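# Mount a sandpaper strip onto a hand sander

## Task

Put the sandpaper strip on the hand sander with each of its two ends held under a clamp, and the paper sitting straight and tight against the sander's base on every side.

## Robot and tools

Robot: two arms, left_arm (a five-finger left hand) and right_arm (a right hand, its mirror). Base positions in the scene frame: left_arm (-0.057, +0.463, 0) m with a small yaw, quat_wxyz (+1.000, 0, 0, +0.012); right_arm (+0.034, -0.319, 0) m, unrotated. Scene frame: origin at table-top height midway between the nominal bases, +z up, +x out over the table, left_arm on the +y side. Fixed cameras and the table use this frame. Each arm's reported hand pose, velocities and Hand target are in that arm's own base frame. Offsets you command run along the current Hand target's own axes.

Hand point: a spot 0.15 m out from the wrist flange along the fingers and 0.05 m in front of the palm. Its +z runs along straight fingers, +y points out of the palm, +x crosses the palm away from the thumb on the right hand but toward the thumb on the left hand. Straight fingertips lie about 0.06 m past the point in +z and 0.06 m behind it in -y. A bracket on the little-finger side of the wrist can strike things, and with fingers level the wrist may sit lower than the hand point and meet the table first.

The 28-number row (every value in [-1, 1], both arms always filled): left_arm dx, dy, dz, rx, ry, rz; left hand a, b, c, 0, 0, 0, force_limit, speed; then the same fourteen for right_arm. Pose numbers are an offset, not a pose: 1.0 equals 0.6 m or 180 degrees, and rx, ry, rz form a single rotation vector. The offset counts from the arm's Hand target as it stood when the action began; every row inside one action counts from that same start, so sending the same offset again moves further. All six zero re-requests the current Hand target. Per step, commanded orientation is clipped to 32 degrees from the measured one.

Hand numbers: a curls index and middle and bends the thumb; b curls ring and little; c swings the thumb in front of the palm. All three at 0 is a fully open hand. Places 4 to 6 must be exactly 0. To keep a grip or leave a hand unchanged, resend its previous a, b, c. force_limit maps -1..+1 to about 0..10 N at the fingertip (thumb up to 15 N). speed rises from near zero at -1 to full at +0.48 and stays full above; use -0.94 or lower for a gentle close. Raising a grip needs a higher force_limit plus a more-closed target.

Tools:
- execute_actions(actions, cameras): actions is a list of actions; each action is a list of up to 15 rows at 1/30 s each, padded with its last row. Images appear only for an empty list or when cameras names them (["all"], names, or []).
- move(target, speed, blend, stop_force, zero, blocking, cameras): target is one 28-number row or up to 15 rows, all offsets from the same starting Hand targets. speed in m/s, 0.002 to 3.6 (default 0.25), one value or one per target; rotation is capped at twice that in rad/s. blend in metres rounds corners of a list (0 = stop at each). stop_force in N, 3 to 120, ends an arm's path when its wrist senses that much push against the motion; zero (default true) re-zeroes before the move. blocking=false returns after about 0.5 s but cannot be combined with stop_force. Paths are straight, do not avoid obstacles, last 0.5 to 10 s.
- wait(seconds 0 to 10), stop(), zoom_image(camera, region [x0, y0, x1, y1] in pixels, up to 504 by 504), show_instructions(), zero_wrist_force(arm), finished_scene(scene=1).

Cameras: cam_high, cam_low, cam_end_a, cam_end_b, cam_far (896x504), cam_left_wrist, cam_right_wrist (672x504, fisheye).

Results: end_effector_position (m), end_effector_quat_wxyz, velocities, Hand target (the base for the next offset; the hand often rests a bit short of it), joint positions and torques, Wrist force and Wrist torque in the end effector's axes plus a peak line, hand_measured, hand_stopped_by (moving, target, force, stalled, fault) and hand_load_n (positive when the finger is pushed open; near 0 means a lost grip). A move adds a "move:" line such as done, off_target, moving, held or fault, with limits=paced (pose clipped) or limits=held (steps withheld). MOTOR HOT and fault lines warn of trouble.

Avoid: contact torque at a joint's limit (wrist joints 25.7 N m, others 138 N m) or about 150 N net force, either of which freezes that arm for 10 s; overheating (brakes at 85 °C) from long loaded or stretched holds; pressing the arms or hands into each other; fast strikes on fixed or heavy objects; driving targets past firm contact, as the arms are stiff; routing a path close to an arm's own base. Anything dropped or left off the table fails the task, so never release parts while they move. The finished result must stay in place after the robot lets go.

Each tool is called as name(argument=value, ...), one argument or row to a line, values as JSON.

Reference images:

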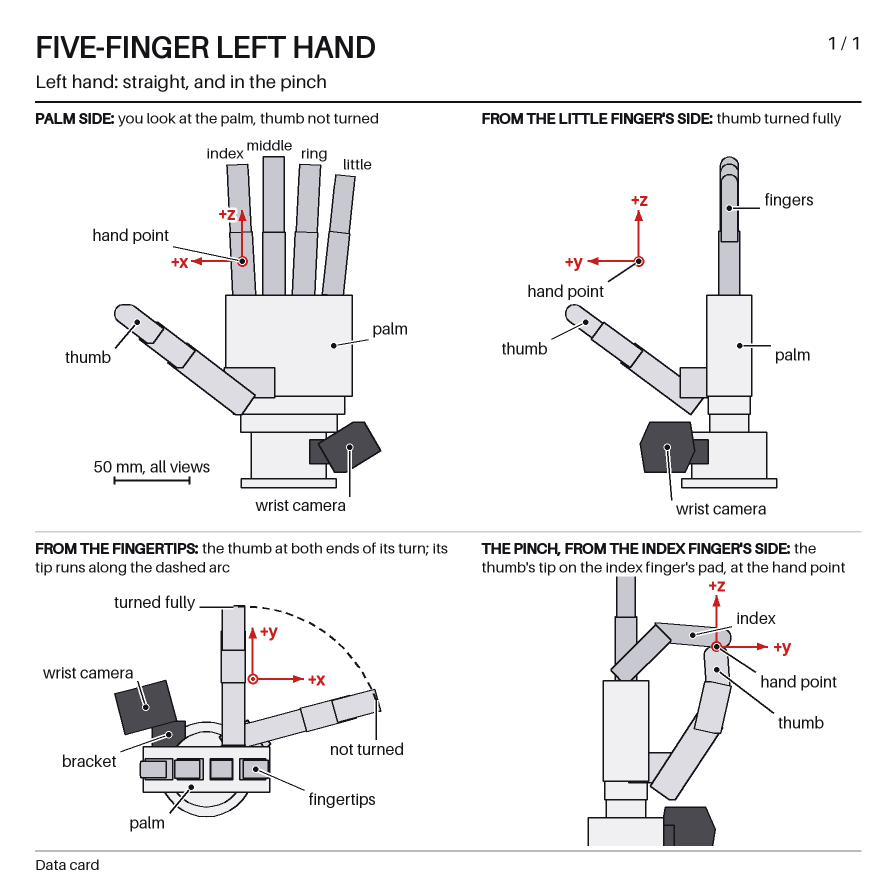

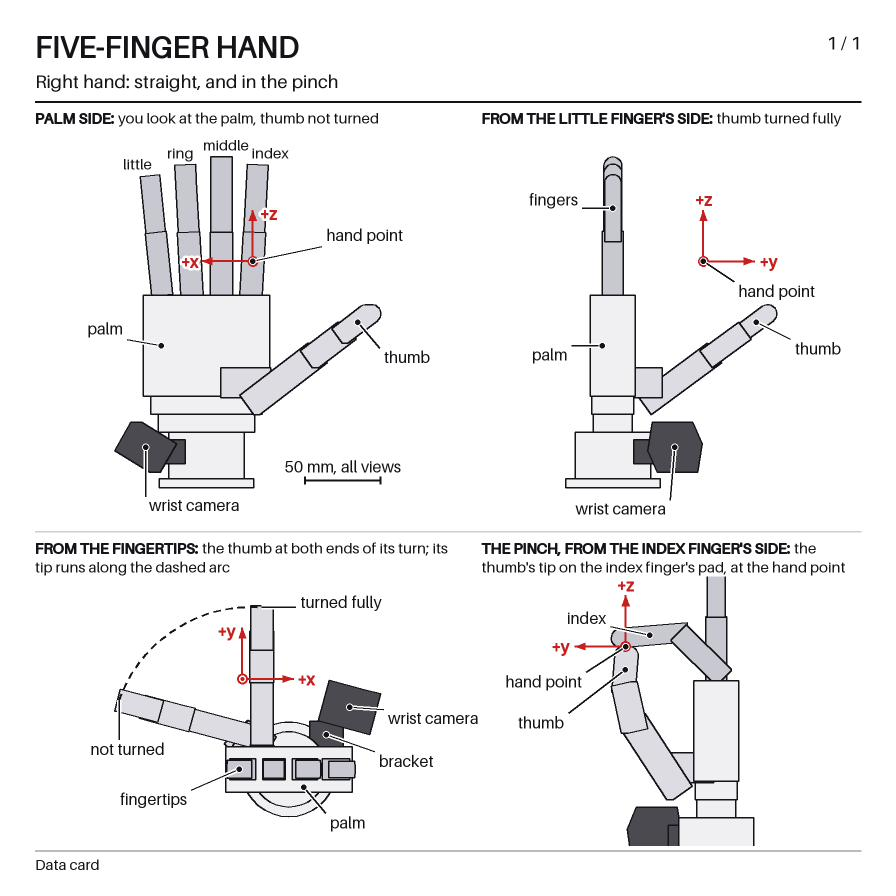

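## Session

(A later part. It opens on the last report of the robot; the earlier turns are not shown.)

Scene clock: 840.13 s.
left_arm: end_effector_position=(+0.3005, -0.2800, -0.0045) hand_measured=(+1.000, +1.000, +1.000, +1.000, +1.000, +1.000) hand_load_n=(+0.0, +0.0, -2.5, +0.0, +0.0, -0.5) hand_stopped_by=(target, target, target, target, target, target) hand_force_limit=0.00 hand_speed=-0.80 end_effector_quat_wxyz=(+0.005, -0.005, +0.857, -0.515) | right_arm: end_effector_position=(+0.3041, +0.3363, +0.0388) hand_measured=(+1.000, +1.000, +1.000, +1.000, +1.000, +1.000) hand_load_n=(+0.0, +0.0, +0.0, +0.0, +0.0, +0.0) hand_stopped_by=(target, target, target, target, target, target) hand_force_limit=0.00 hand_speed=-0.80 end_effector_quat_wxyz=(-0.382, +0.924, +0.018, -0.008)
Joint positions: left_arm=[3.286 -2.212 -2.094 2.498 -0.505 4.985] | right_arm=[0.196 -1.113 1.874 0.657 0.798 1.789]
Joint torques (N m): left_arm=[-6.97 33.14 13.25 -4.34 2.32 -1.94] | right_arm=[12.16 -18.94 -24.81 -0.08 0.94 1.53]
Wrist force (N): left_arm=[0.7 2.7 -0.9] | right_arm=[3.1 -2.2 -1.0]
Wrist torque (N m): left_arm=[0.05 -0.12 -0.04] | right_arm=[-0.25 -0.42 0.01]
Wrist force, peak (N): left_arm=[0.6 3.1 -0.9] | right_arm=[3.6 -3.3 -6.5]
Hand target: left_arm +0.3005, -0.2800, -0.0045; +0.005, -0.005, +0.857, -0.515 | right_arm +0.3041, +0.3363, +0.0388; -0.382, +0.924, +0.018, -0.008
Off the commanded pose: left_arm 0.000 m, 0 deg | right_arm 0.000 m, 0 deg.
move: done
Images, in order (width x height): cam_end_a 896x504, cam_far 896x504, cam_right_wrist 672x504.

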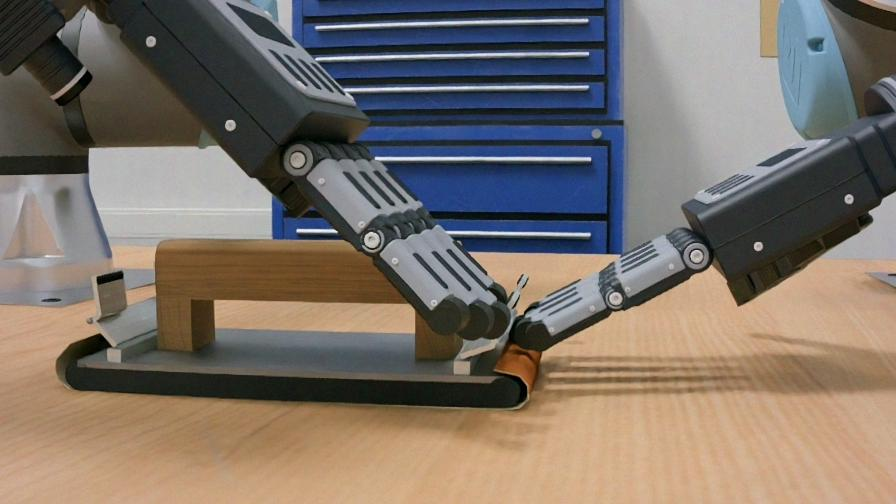

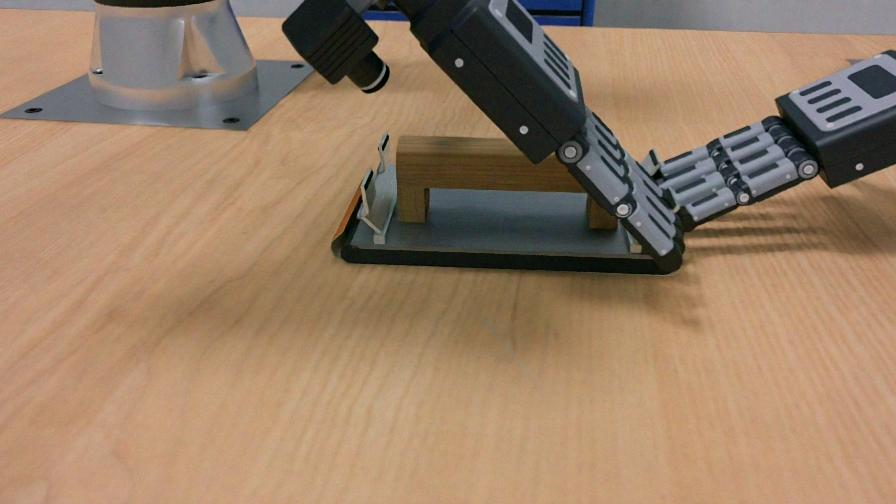

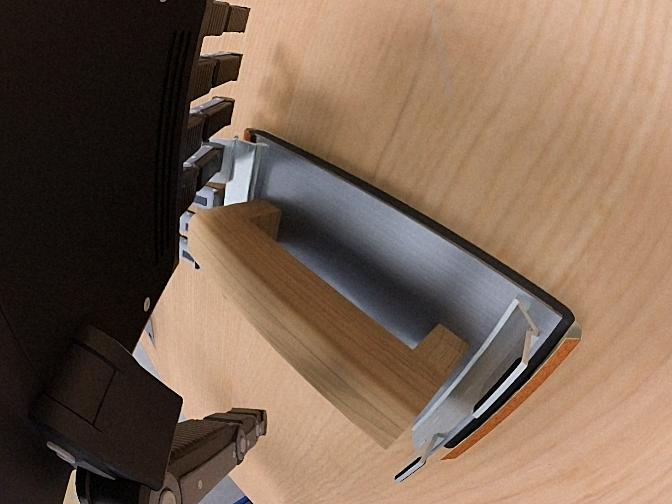

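move(
  target=[0,0.0117,-0.022,0,0,0, 0,0,0,0,0,0, 0,-0.8, 0,0,0,0,0,0, 0,0,0,0,0,0, 0,-0.8],
  speed=0.02,
  cameras=["cam_end_a","cam_far","cam_right_wrist","cam_left_wrist"],
)

zoom_image(
  camera="cam_end_a",
  region=[380, 200, 640, 430],
)

zoom_image(
  camera="cam_right_wrist",
  region=[150, 60, 330, 280],
)

zoom_image(
  camera="cam_far",
  region=[580, 100, 780, 290],
)

zoom_image(
  camera="cam_left_wrist",
  region=[300, 0, 480, 220],
)

Scene clock: 860.87 s.
left_arm: end_effector_position=(+0.3003, -0.2651, -0.0045) hand_measured=(+1.000, +1.000, +1.000, +1.000, +1.000, +1.000) hand_load_n=(+0.0, +0.0, +0.0, +0.0, +0.0, -0.5) hand_stopped_by=(target, target, target, target, target, target) hand_force_limit=0.00 hand_speed=-0.80 end_effector_quat_wxyz=(+0.005, -0.005, +0.857, -0.515) | right_arm: end_effector_position=(+0.3041, +0.3363, +0.0388) hand_measured=(+1.000, +1.000, +1.000, +1.000, +1.000, +1.000) hand_load_n=(-0.5, +0.0, +0.0, +0.0, +0.0, +0.0) hand_stopped_by=(target, target, target, target, target, target) hand_force_limit=0.00 hand_speed=-0.80 end_effector_quat_wxyz=(-0.382, +0.924, +0.018, -0.008)
Joint positions: left_arm=[3.333 -2.225 -2.11 2.446 -0.518 5.078] | right_arm=[0.196 -1.113 1.874 0.657 0.798 1.789]
Joint torques (N m): left_arm=[9.24 20.8 -5.27 -4.54 -0.17 1.29] | right_arm=[12.53 -18.75 -25 0.07 0.95 1.42]
Wrist force (N): left_arm=[0.3 0.7 -1.7] | right_arm=[3.2 -2.1 -0.4]
Wrist torque (N m): left_arm=[0.17 -0.09 -0.13] | right_arm=[-0.26 -0.45 0.02]
Wrist force, peak (N): left_arm=[1.5 4.9 -4.5] | right_arm=[3.5 -2.2 -1.0]
Hand target: left_arm +0.3003, -0.2650, -0.0045; +0.005, -0.005, +0.857, -0.515 | right_arm +0.3041, +0.3363, +0.0388; -0.382, +0.924, +0.018, -0.008
Off the commanded pose: left_arm 0.000 m, 0 deg | right_arm 0.000 m, 0 deg.
move: done
Images, in order (width x height): cam_end_a 896x504, cam_far 896x504, cam_left_wrist 672x504, cam_right_wrist 672x504.

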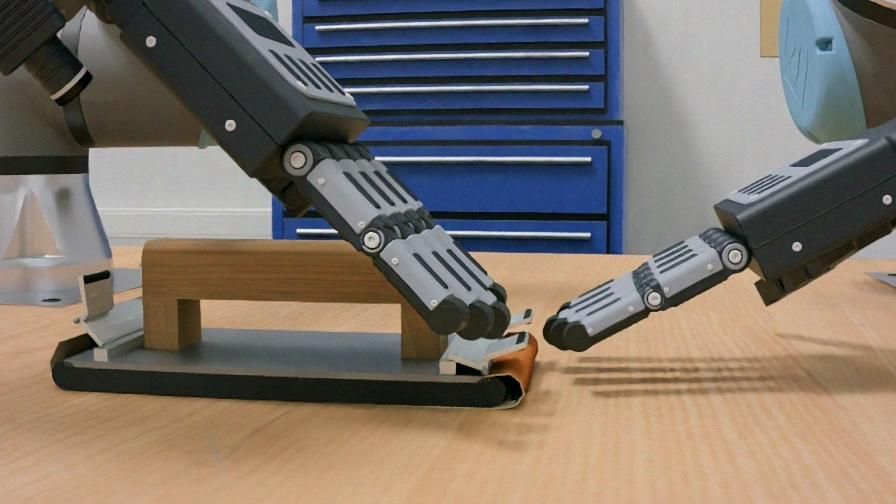

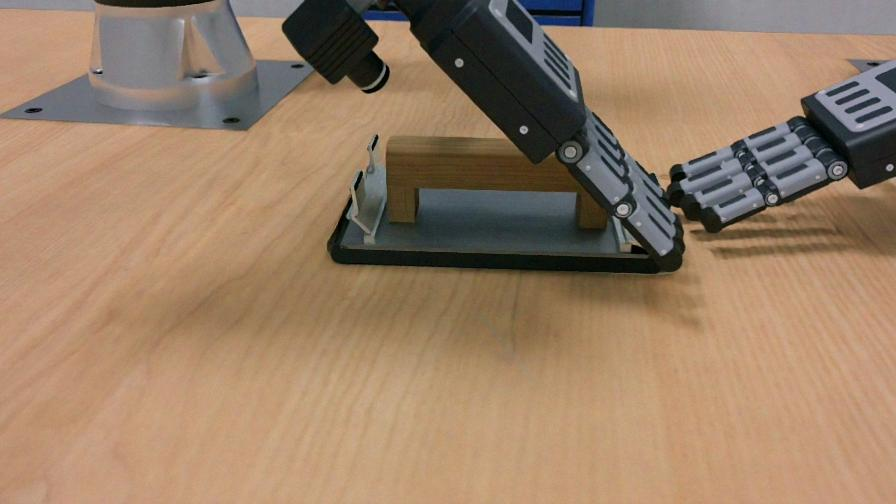

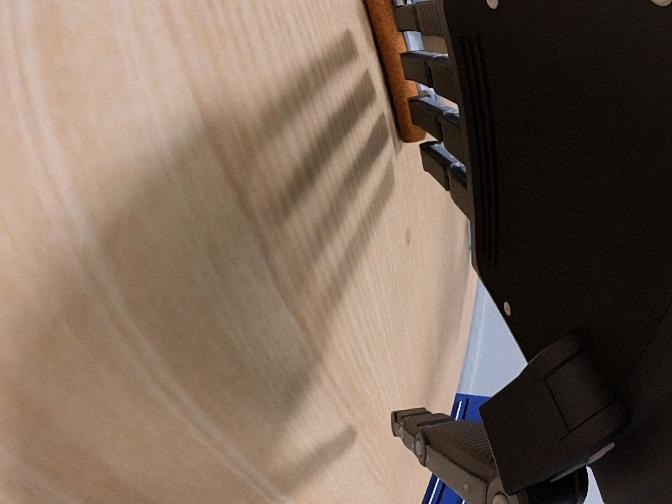

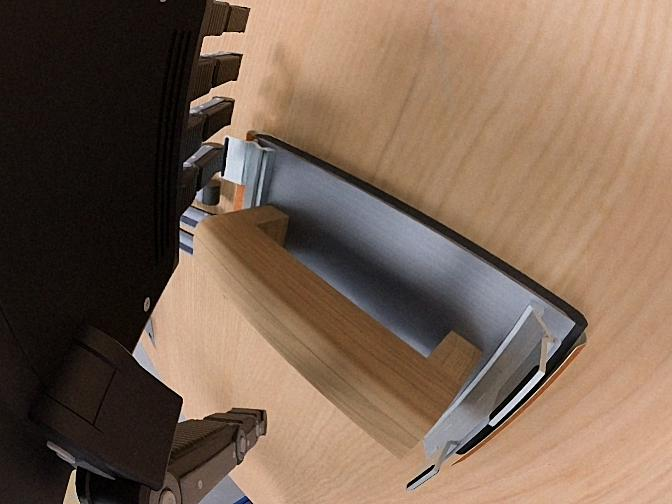

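Scaled by 1.938 from the camera's 896x504 image, which has a finer 1280x720 frame.

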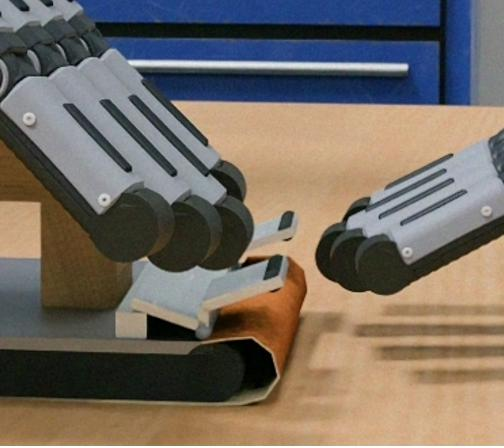

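Scaled by 2.291 from the camera's 672x504 image, which has a finer 960x720 frame.

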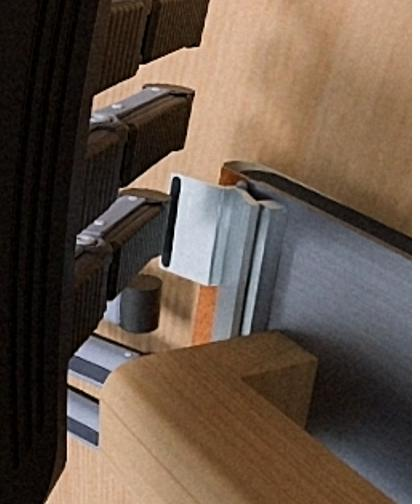

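Scaled by 2.520 from the camera's 896x504 image, which has a finer 1280x720 frame.

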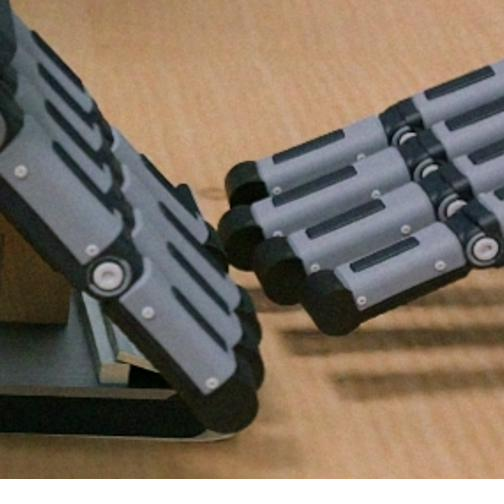

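Scaled by 2.291 from the camera's 672x504 image, which has a finer 960x720 frame.

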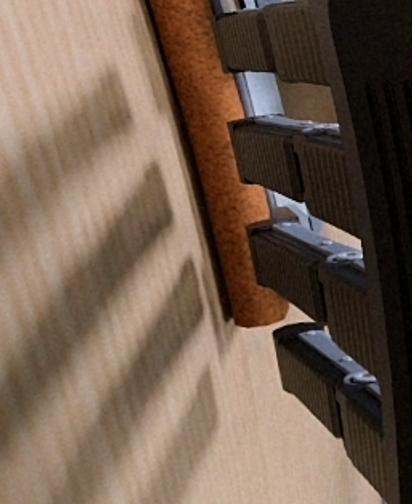

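zoom_image(
  camera="cam_end_a",
  region=[420, 290, 560, 420],
)

zoom_image(
  camera="cam_end_a",
  region=[30, 250, 230, 420],
)

zoom_image(
  camera="cam_far",
  region=[310, 120, 510, 290],
)

zoom_image(
  camera="cam_right_wrist",
  region=[400, 280, 620, 500],
)

Scaled by 3.600 from the camera's 896x504 image, which has a finer 1280x720 frame.

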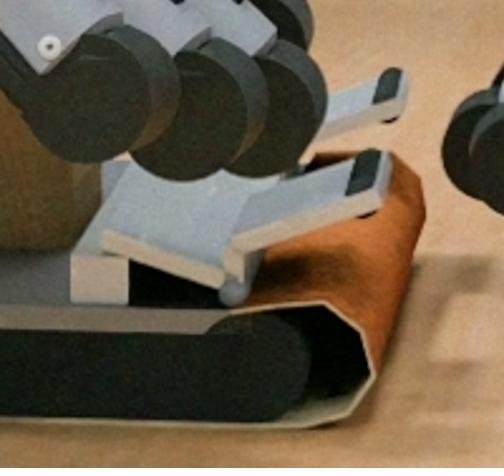

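Scaled by 2.520 from the camera's 896x504 image, which has a finer 1280x720 frame.

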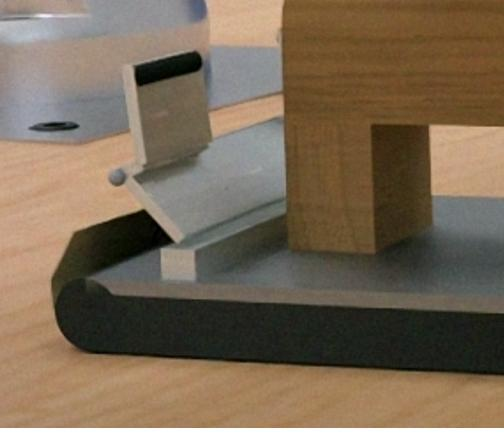

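Scaled by 2.520 from the camera's 896x504 image, which has a finer 1280x720 frame.

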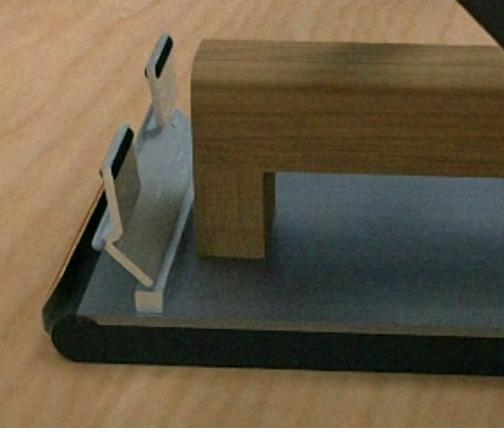

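Scaled by 2.291 from the camera's 672x504 image, which has a finer 960x720 frame.

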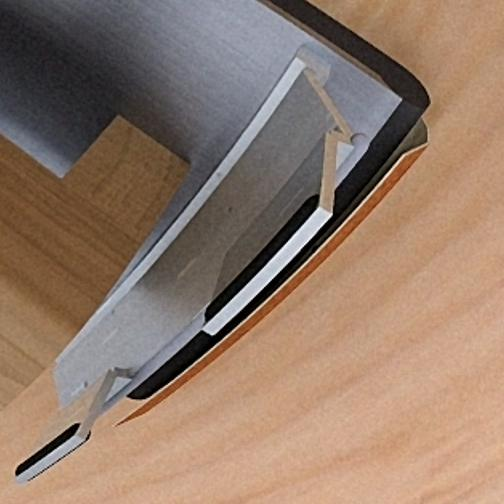

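move(
  target=[-0.0028,-0.0422,-0.0978,0,0,0, 0,0,0,0,0,0, 0,-0.8, -0.002,-0.0353,-0.1062,0,0,0, 0,0,0,0,0,0, 0,-0.8],
  speed=0.15,
  cameras=["cam_end_a","cam_end_b","cam_far","cam_right_wrist","cam_left_wrist"],
)

zoom_image(
  camera="cam_end_a",
  region=[420, 290, 560, 420],
)

zoom_image(
  camera="cam_far",
  region=[580, 130, 720, 290],
)

zoom_image(
  camera="cam_right_wrist",
  region=[200, 0, 400, 180],
)

zoom_image(
  camera="cam_left_wrist",
  region=[280, 0, 480, 200],
)

zoom_image(
  camera="cam_end_b",
  region=[430, 190, 660, 420],
)

Scene clock: 912.37 s.
left_arm: end_effector_position=(+0.3013, -0.2252, +0.0454) hand_measured=(+1.000, +1.000, +1.000, +1.000, +1.000, +1.000) hand_load_n=(+0.0, +0.0, +0.0, -0.5, +0.0, -0.5) hand_stopped_by=(target, target, target, target, target, target) hand_force_limit=0.00 hand_speed=-0.80 end_effector_quat_wxyz=(+0.005, -0.005, +0.857, -0.515) | right_arm: end_effector_position=(+0.3042, +0.3062, +0.0988) hand_measured=(+1.000, +1.000, +1.000, +1.000, +1.000, +1.000) hand_load_n=(+0.0, +0.0, +0.0, +0.0, +0.0, +0.0) hand_stopped_by=(target, target, target, target, target, target) hand_force_limit=0.00 hand_speed=-0.80 end_effector_quat_wxyz=(-0.382, +0.924, +0.018, -0.008)
Joint positions: left_arm=[3.459 -2.127 -2.15 2.198 -0.569 5.301] | right_arm=[0.114 -1.224 1.871 0.85 0.789 1.676]
Joint torques (N m): left_arm=[8.05 33.61 -4.4 -4.6 -0.21 1.44] | right_arm=[-12.73 -39.94 -26.09 4.96 -3.09 -1.07]
Wrist force (N): left_arm=[0.5 0.8 -2.0] | right_arm=[3.3 -2.0 -0.1]
Wrist torque (N m): left_arm=[0.19 -0.13 -0.11] | right_arm=[-0.26 -0.42 0.16]
Wrist force, peak (N): left_arm=[0.5 0.5 -2.5] | right_arm=[3.8 -2.2 -0.6]
Hand target: left_arm +0.3013, -0.2252, +0.0454; +0.005, -0.005, +0.857, -0.515 | right_arm +0.3042, +0.3062, +0.0988; -0.382, +0.924, +0.018, -0.008
Off the commanded pose: left_arm 0.000 m, 0 deg | right_arm 0.000 m, 0 deg.
move: done
Images, in order (width x height): cam_end_a 896x504, cam_end_b 896x504, cam_far 896x504, cam_left_wrist 672x504, cam_right_wrist 672x504.

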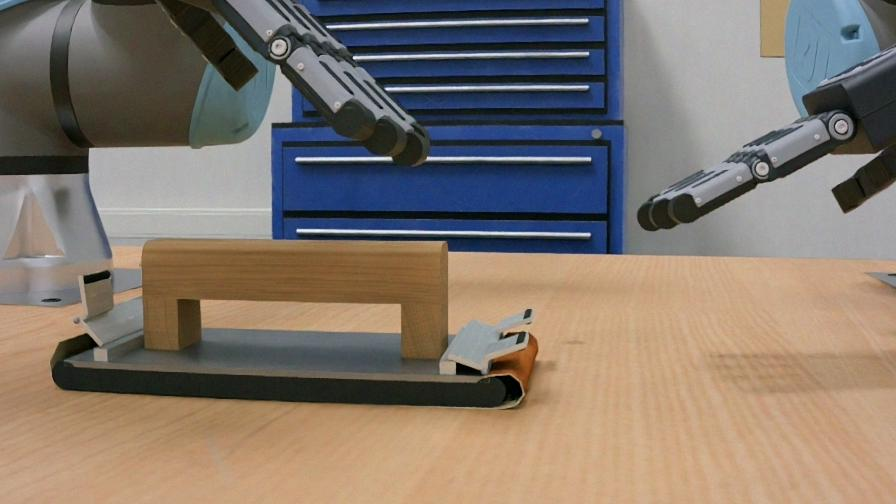

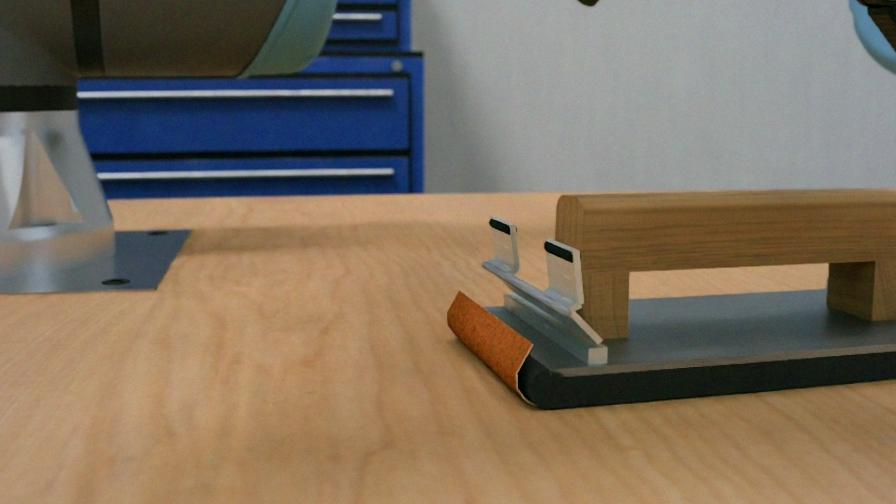

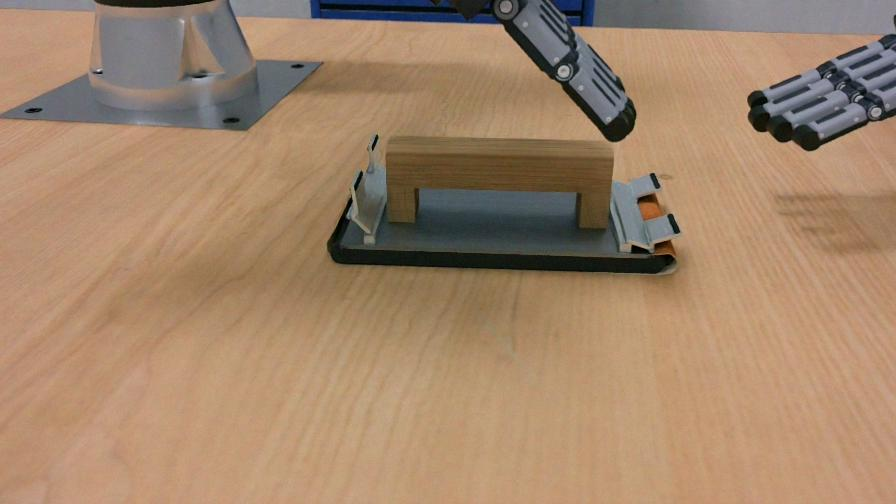

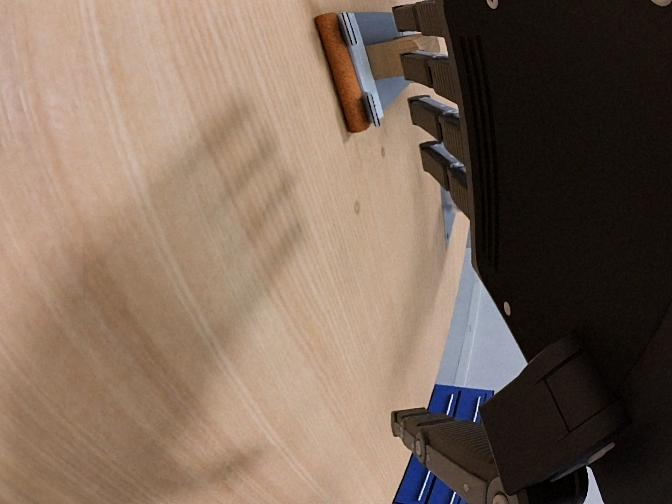

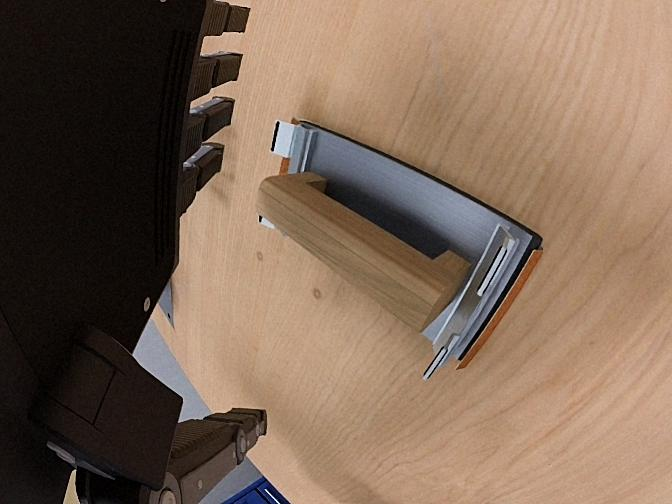

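Scaled by 3.600 from the camera's 896x504 image, which has a finer 1280x720 frame.

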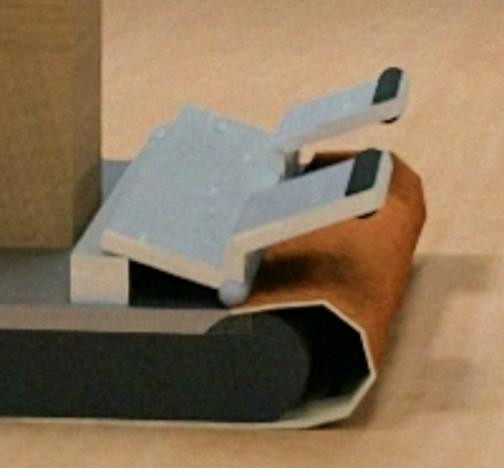

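Scaled by 3.150 from the camera's 896x504 image, which has a finer 1280x720 frame.

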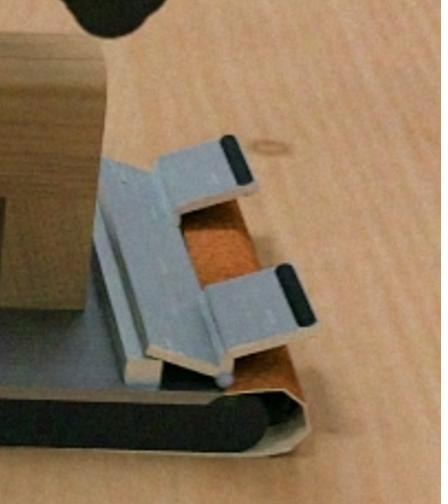

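Scaled by 2.520 from the camera's 672x504 image, which has a finer 960x720 frame.

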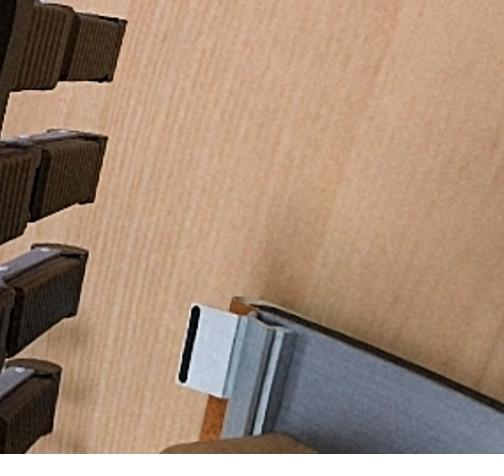

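Scaled by 2.520 from the camera's 672x504 image, which has a finer 960x720 frame.

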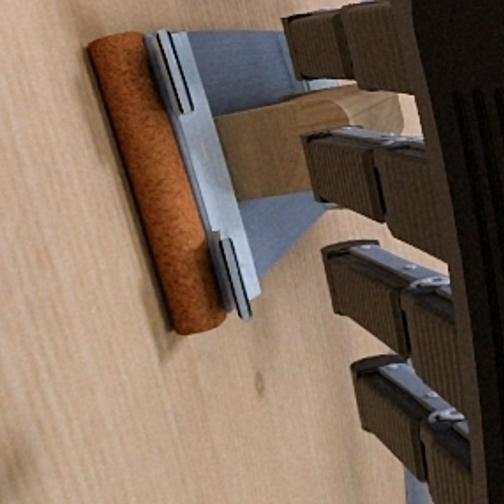

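Scaled by 2.191 from the camera's 896x504 image, which has a finer 1280x720 frame.

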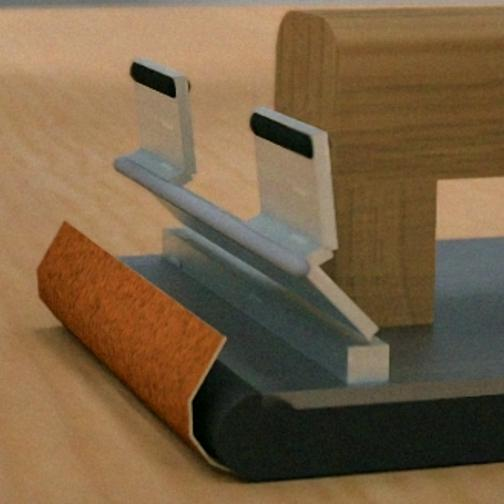

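move(
  target=[
    [-0.1397,0.0082,0.0403,0,0,0, 0,0,0,0,0,0, 0,-0.8, -0.1023,0.0325,0.0098,0,0,0, 0,0,0,0,0,0, 0,-0.8],
    [-0.139,0.0483,0.0995,0,0,0, 0,0,0,0,0,0, 0,-0.8, -0.1023,0.0325,0.0098,0,0,0, 0,0,0,0,0,0, 0,-0.8],
  ],
  speed=[0.12, 0.06],
  blend=0.01,
  stop_force=12,
  cameras=["cam_end_a","cam_far","cam_right_wrist","cam_left_wrist"],
)

zoom_image(
  camera="cam_end_a",
  region=[400, 220, 640, 430],
)

zoom_image(
  camera="cam_far",
  region=[560, 80, 780, 290],
)

zoom_image(
  camera="cam_left_wrist",
  region=[280, 0, 480, 240],
)

zoom_image(
  camera="cam_right_wrist",
  region=[170, 0, 420, 250],
)

Scene clock: 992.60 s.
left_arm: end_effector_position=(+0.3854, -0.2631, -0.0080) hand_measured=(+1.000, +1.000, +1.000, +1.000, +1.000, +1.000) hand_load_n=(+0.0, +0.0, +0.0, +0.0, +0.0, -0.5) hand_stopped_by=(target, target, target, target, target, target) hand_force_limit=0.00 hand_speed=-0.80 end_effector_quat_wxyz=(+0.005, -0.005, +0.857, -0.515) | right_arm: end_effector_position=(+0.2432, +0.2941, +0.0809) hand_measured=(+1.000, +1.000, +1.000, +1.000, +1.000, +1.000) hand_load_n=(+0.0, +0.0, +0.0, +0.0, +0.0, +0.0) hand_stopped_by=(target, target, target, target, target, target) hand_force_limit=0.00 hand_speed=-0.80 end_effector_quat_wxyz=(-0.382, +0.924, +0.018, -0.008)
Joint positions: left_arm=[3.297 -2.323 -1.844 2.339 -0.508 5.008] | right_arm=[0.097 -1.317 2.068 0.763 0.787 1.652]
Joint torques (N m): left_arm=[-6.99 25.19 16.97 -1.12 2.42 -1.87] | right_arm=[-13.6 -35.3 -0.74 0.06 -3 -1.32]
Wrist force (N): left_arm=[0.3 0.9 -1.8] | right_arm=[3.3 -1.2 -0.7]
Wrist torque (N m): left_arm=[0.19 -0.09 -0.01] | right_arm=[-0.14 -0.41 0.18]
Wrist force, peak (N): left_arm=[0.8 0.9 -2.2] | right_arm=[4.1 -2.2 -0.7]
Hand target: left_arm +0.3854, -0.2631, -0.0080; +0.005, -0.005, +0.857, -0.515 | right_arm +0.2432, +0.2941, +0.0809; -0.382, +0.924, +0.018, -0.008
Off the commanded pose: left_arm 0.000 m, 0 deg | right_arm 0.000 m, 0 deg.
move: done
Images, in order (width x height): cam_end_a 896x504, cam_far 896x504, cam_left_wrist 672x504, cam_right_wrist 672x504.

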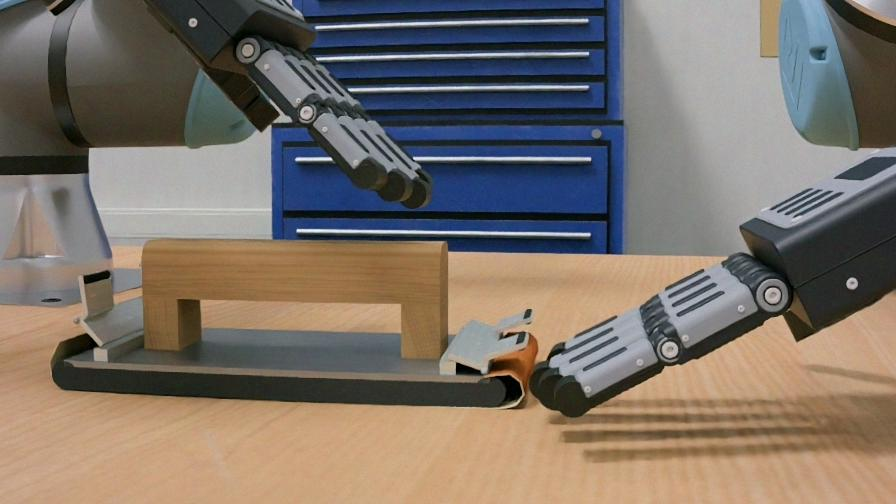

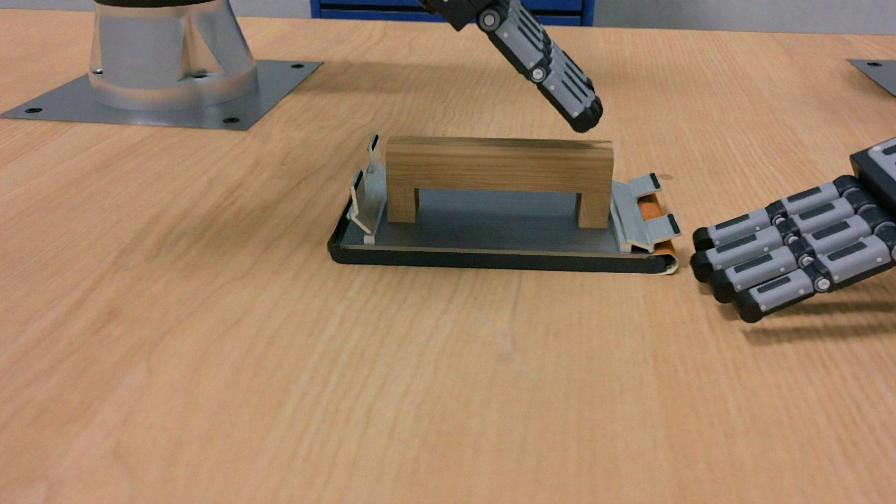

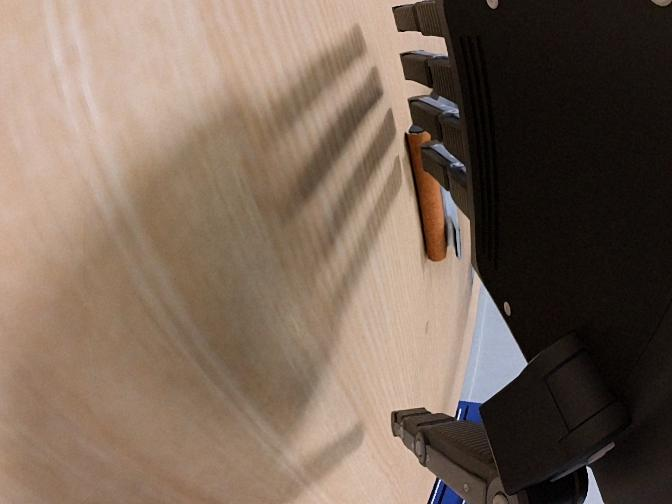

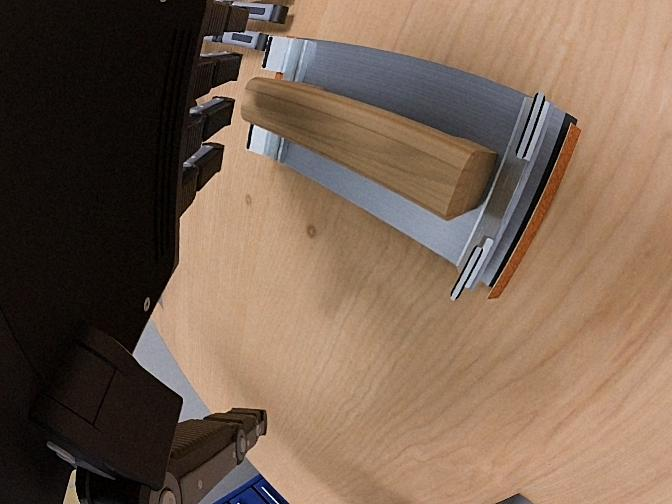

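Scaled by 2.100 from the camera's 896x504 image, which has a finer 1280x720 frame.

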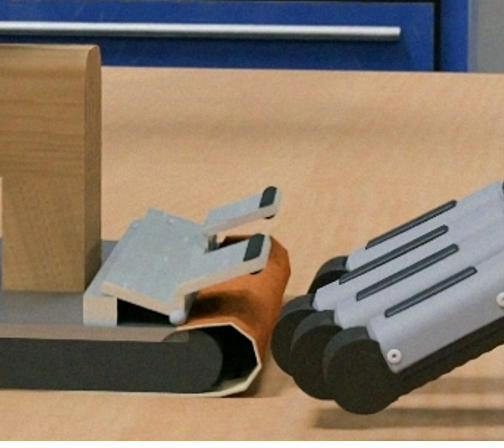

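Scaled by 2.291 from the camera's 896x504 image, which has a finer 1280x720 frame.

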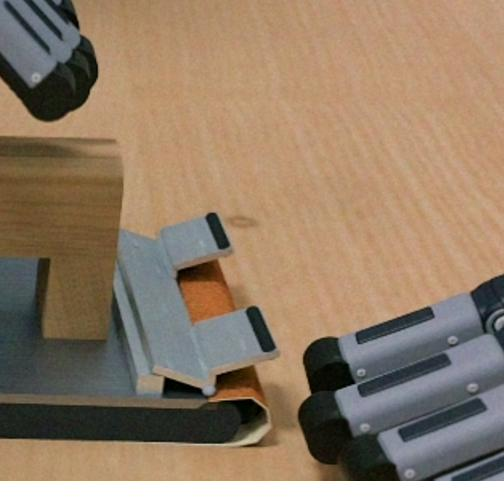

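Scaled by 2.100 from the camera's 672x504 image, which has a finer 960x720 frame.

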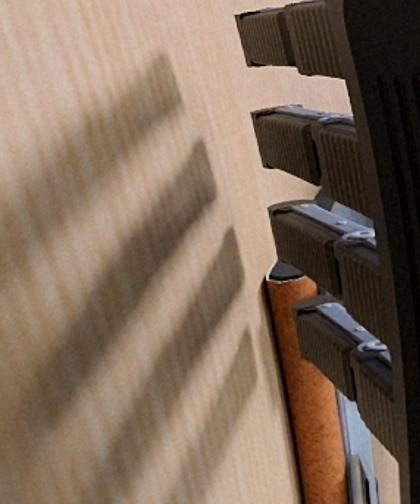

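Scaled by 2.016 from the camera's 672x504 image, which has a finer 960x720 frame.

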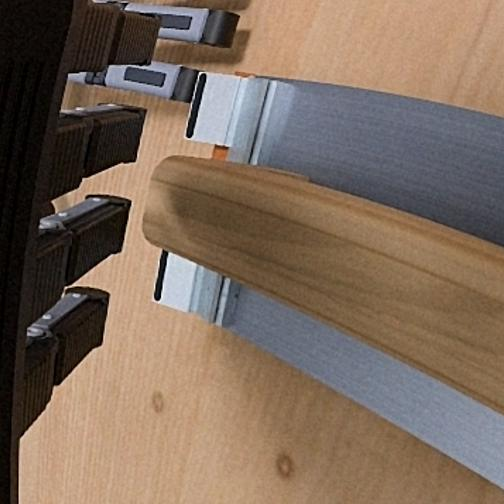

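move(
  target=[0,0,0,0,0,0, 0,0,0,0,0,0, 0,-0.8, 0,0.0283,0.0283,0,0,0, 0,0,0,0,0,0, 0,-0.8],
  speed=0.015,
  stop_force=10,
  cameras=["cam_end_a","cam_far","cam_right_wrist"],
)

Scene clock: 1008.57 s.
left_arm: end_effector_position=(+0.3854, -0.2631, -0.0080) hand_measured=(+1.000, +1.000, +1.000, +1.000, +1.000, +1.000) hand_load_n=(+0.0, +0.0, +0.0, +0.0, +0.0, +0.0) hand_stopped_by=(target, target, target, target, target, target) hand_force_limit=0.00 hand_speed=-0.80 end_effector_quat_wxyz=(+0.005, -0.005, +0.857, -0.515) | right_arm: end_effector_position=(+0.2432, +0.2941, +0.0664) hand_measured=(+1.000, +1.000, +1.000, +1.000, +1.000, +1.000) hand_load_n=(+0.0, -0.5, +1.0, +0.0, +0.0, +0.0) hand_stopped_by=(target, target, target, target, target, target) hand_force_limit=0.00 hand_speed=-0.80 end_effector_quat_wxyz=(-0.382, +0.924, +0.018, -0.008)
Joint positions: left_arm=[3.297 -2.323 -1.844 2.339 -0.508 5.008] | right_arm=[0.097 -1.29 2.082 0.722 0.787 1.652]
Joint torques (N m): left_arm=[-7.41 25.64 16.38 -1.25 2.19 -1.88] | right_arm=[3.46 -33.18 -22.91 3.96 2.02 0.86]
Wrist force (N): left_arm=[0.3 0.9 -1.7] | right_arm=[3.6 -6.9 -9.1]
Wrist torque (N m): left_arm=[0.20 -0.08 -0.01] | right_arm=[0.57 -0.27 0.06]
Wrist force, peak (N): left_arm=[0.5 1.1 -1.8] | right_arm=[3.3 -11.4 -18.9]
Hand target: left_arm +0.3854, -0.2631, -0.0080; +0.005, -0.005, +0.857, -0.515 | right_arm +0.2432, +0.2941, +0.0664; -0.382, +0.924, +0.018, -0.008 (not the last commanded pose)
Off the commanded pose: left_arm 0.000 m, 0 deg | right_arm 0.010 m, 0 deg.
move: contact (right_arm)
Images, in order (width x height): cam_end_a 896x504, cam_far 896x504, cam_right_wrist 672x504.

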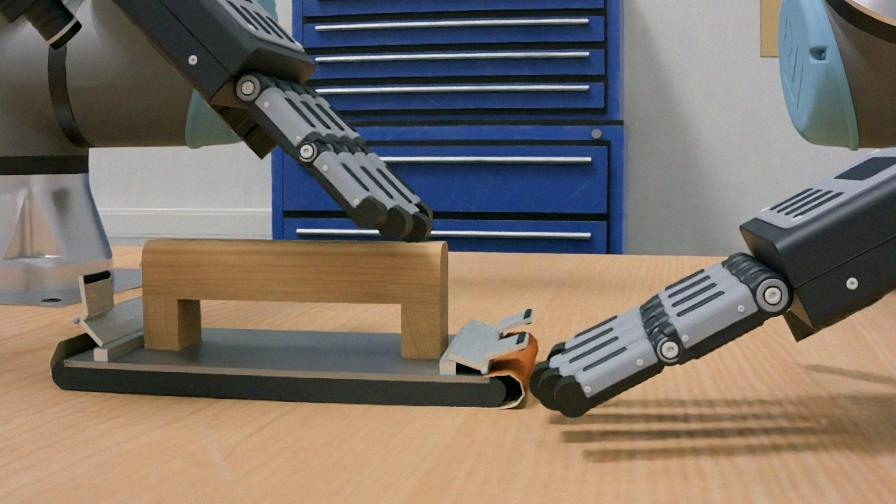

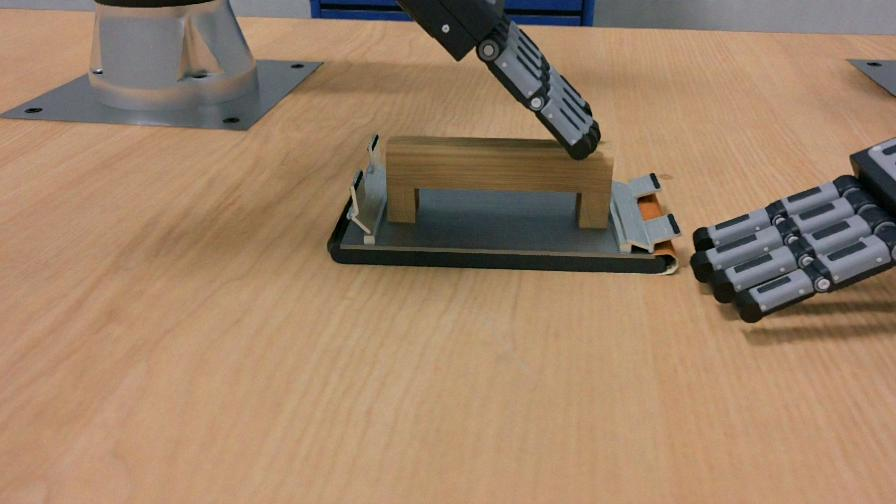

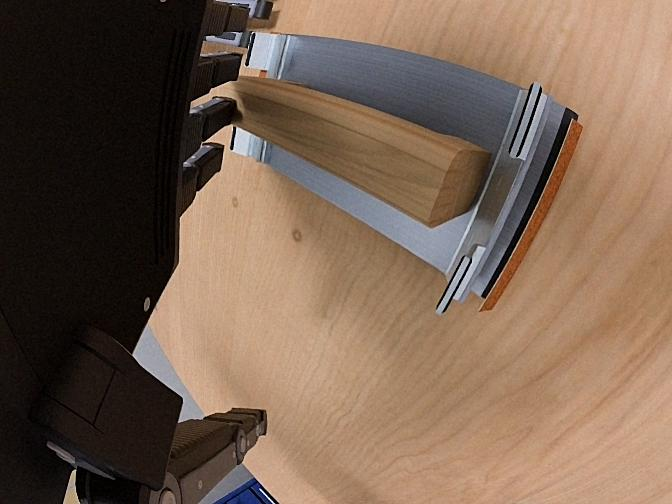

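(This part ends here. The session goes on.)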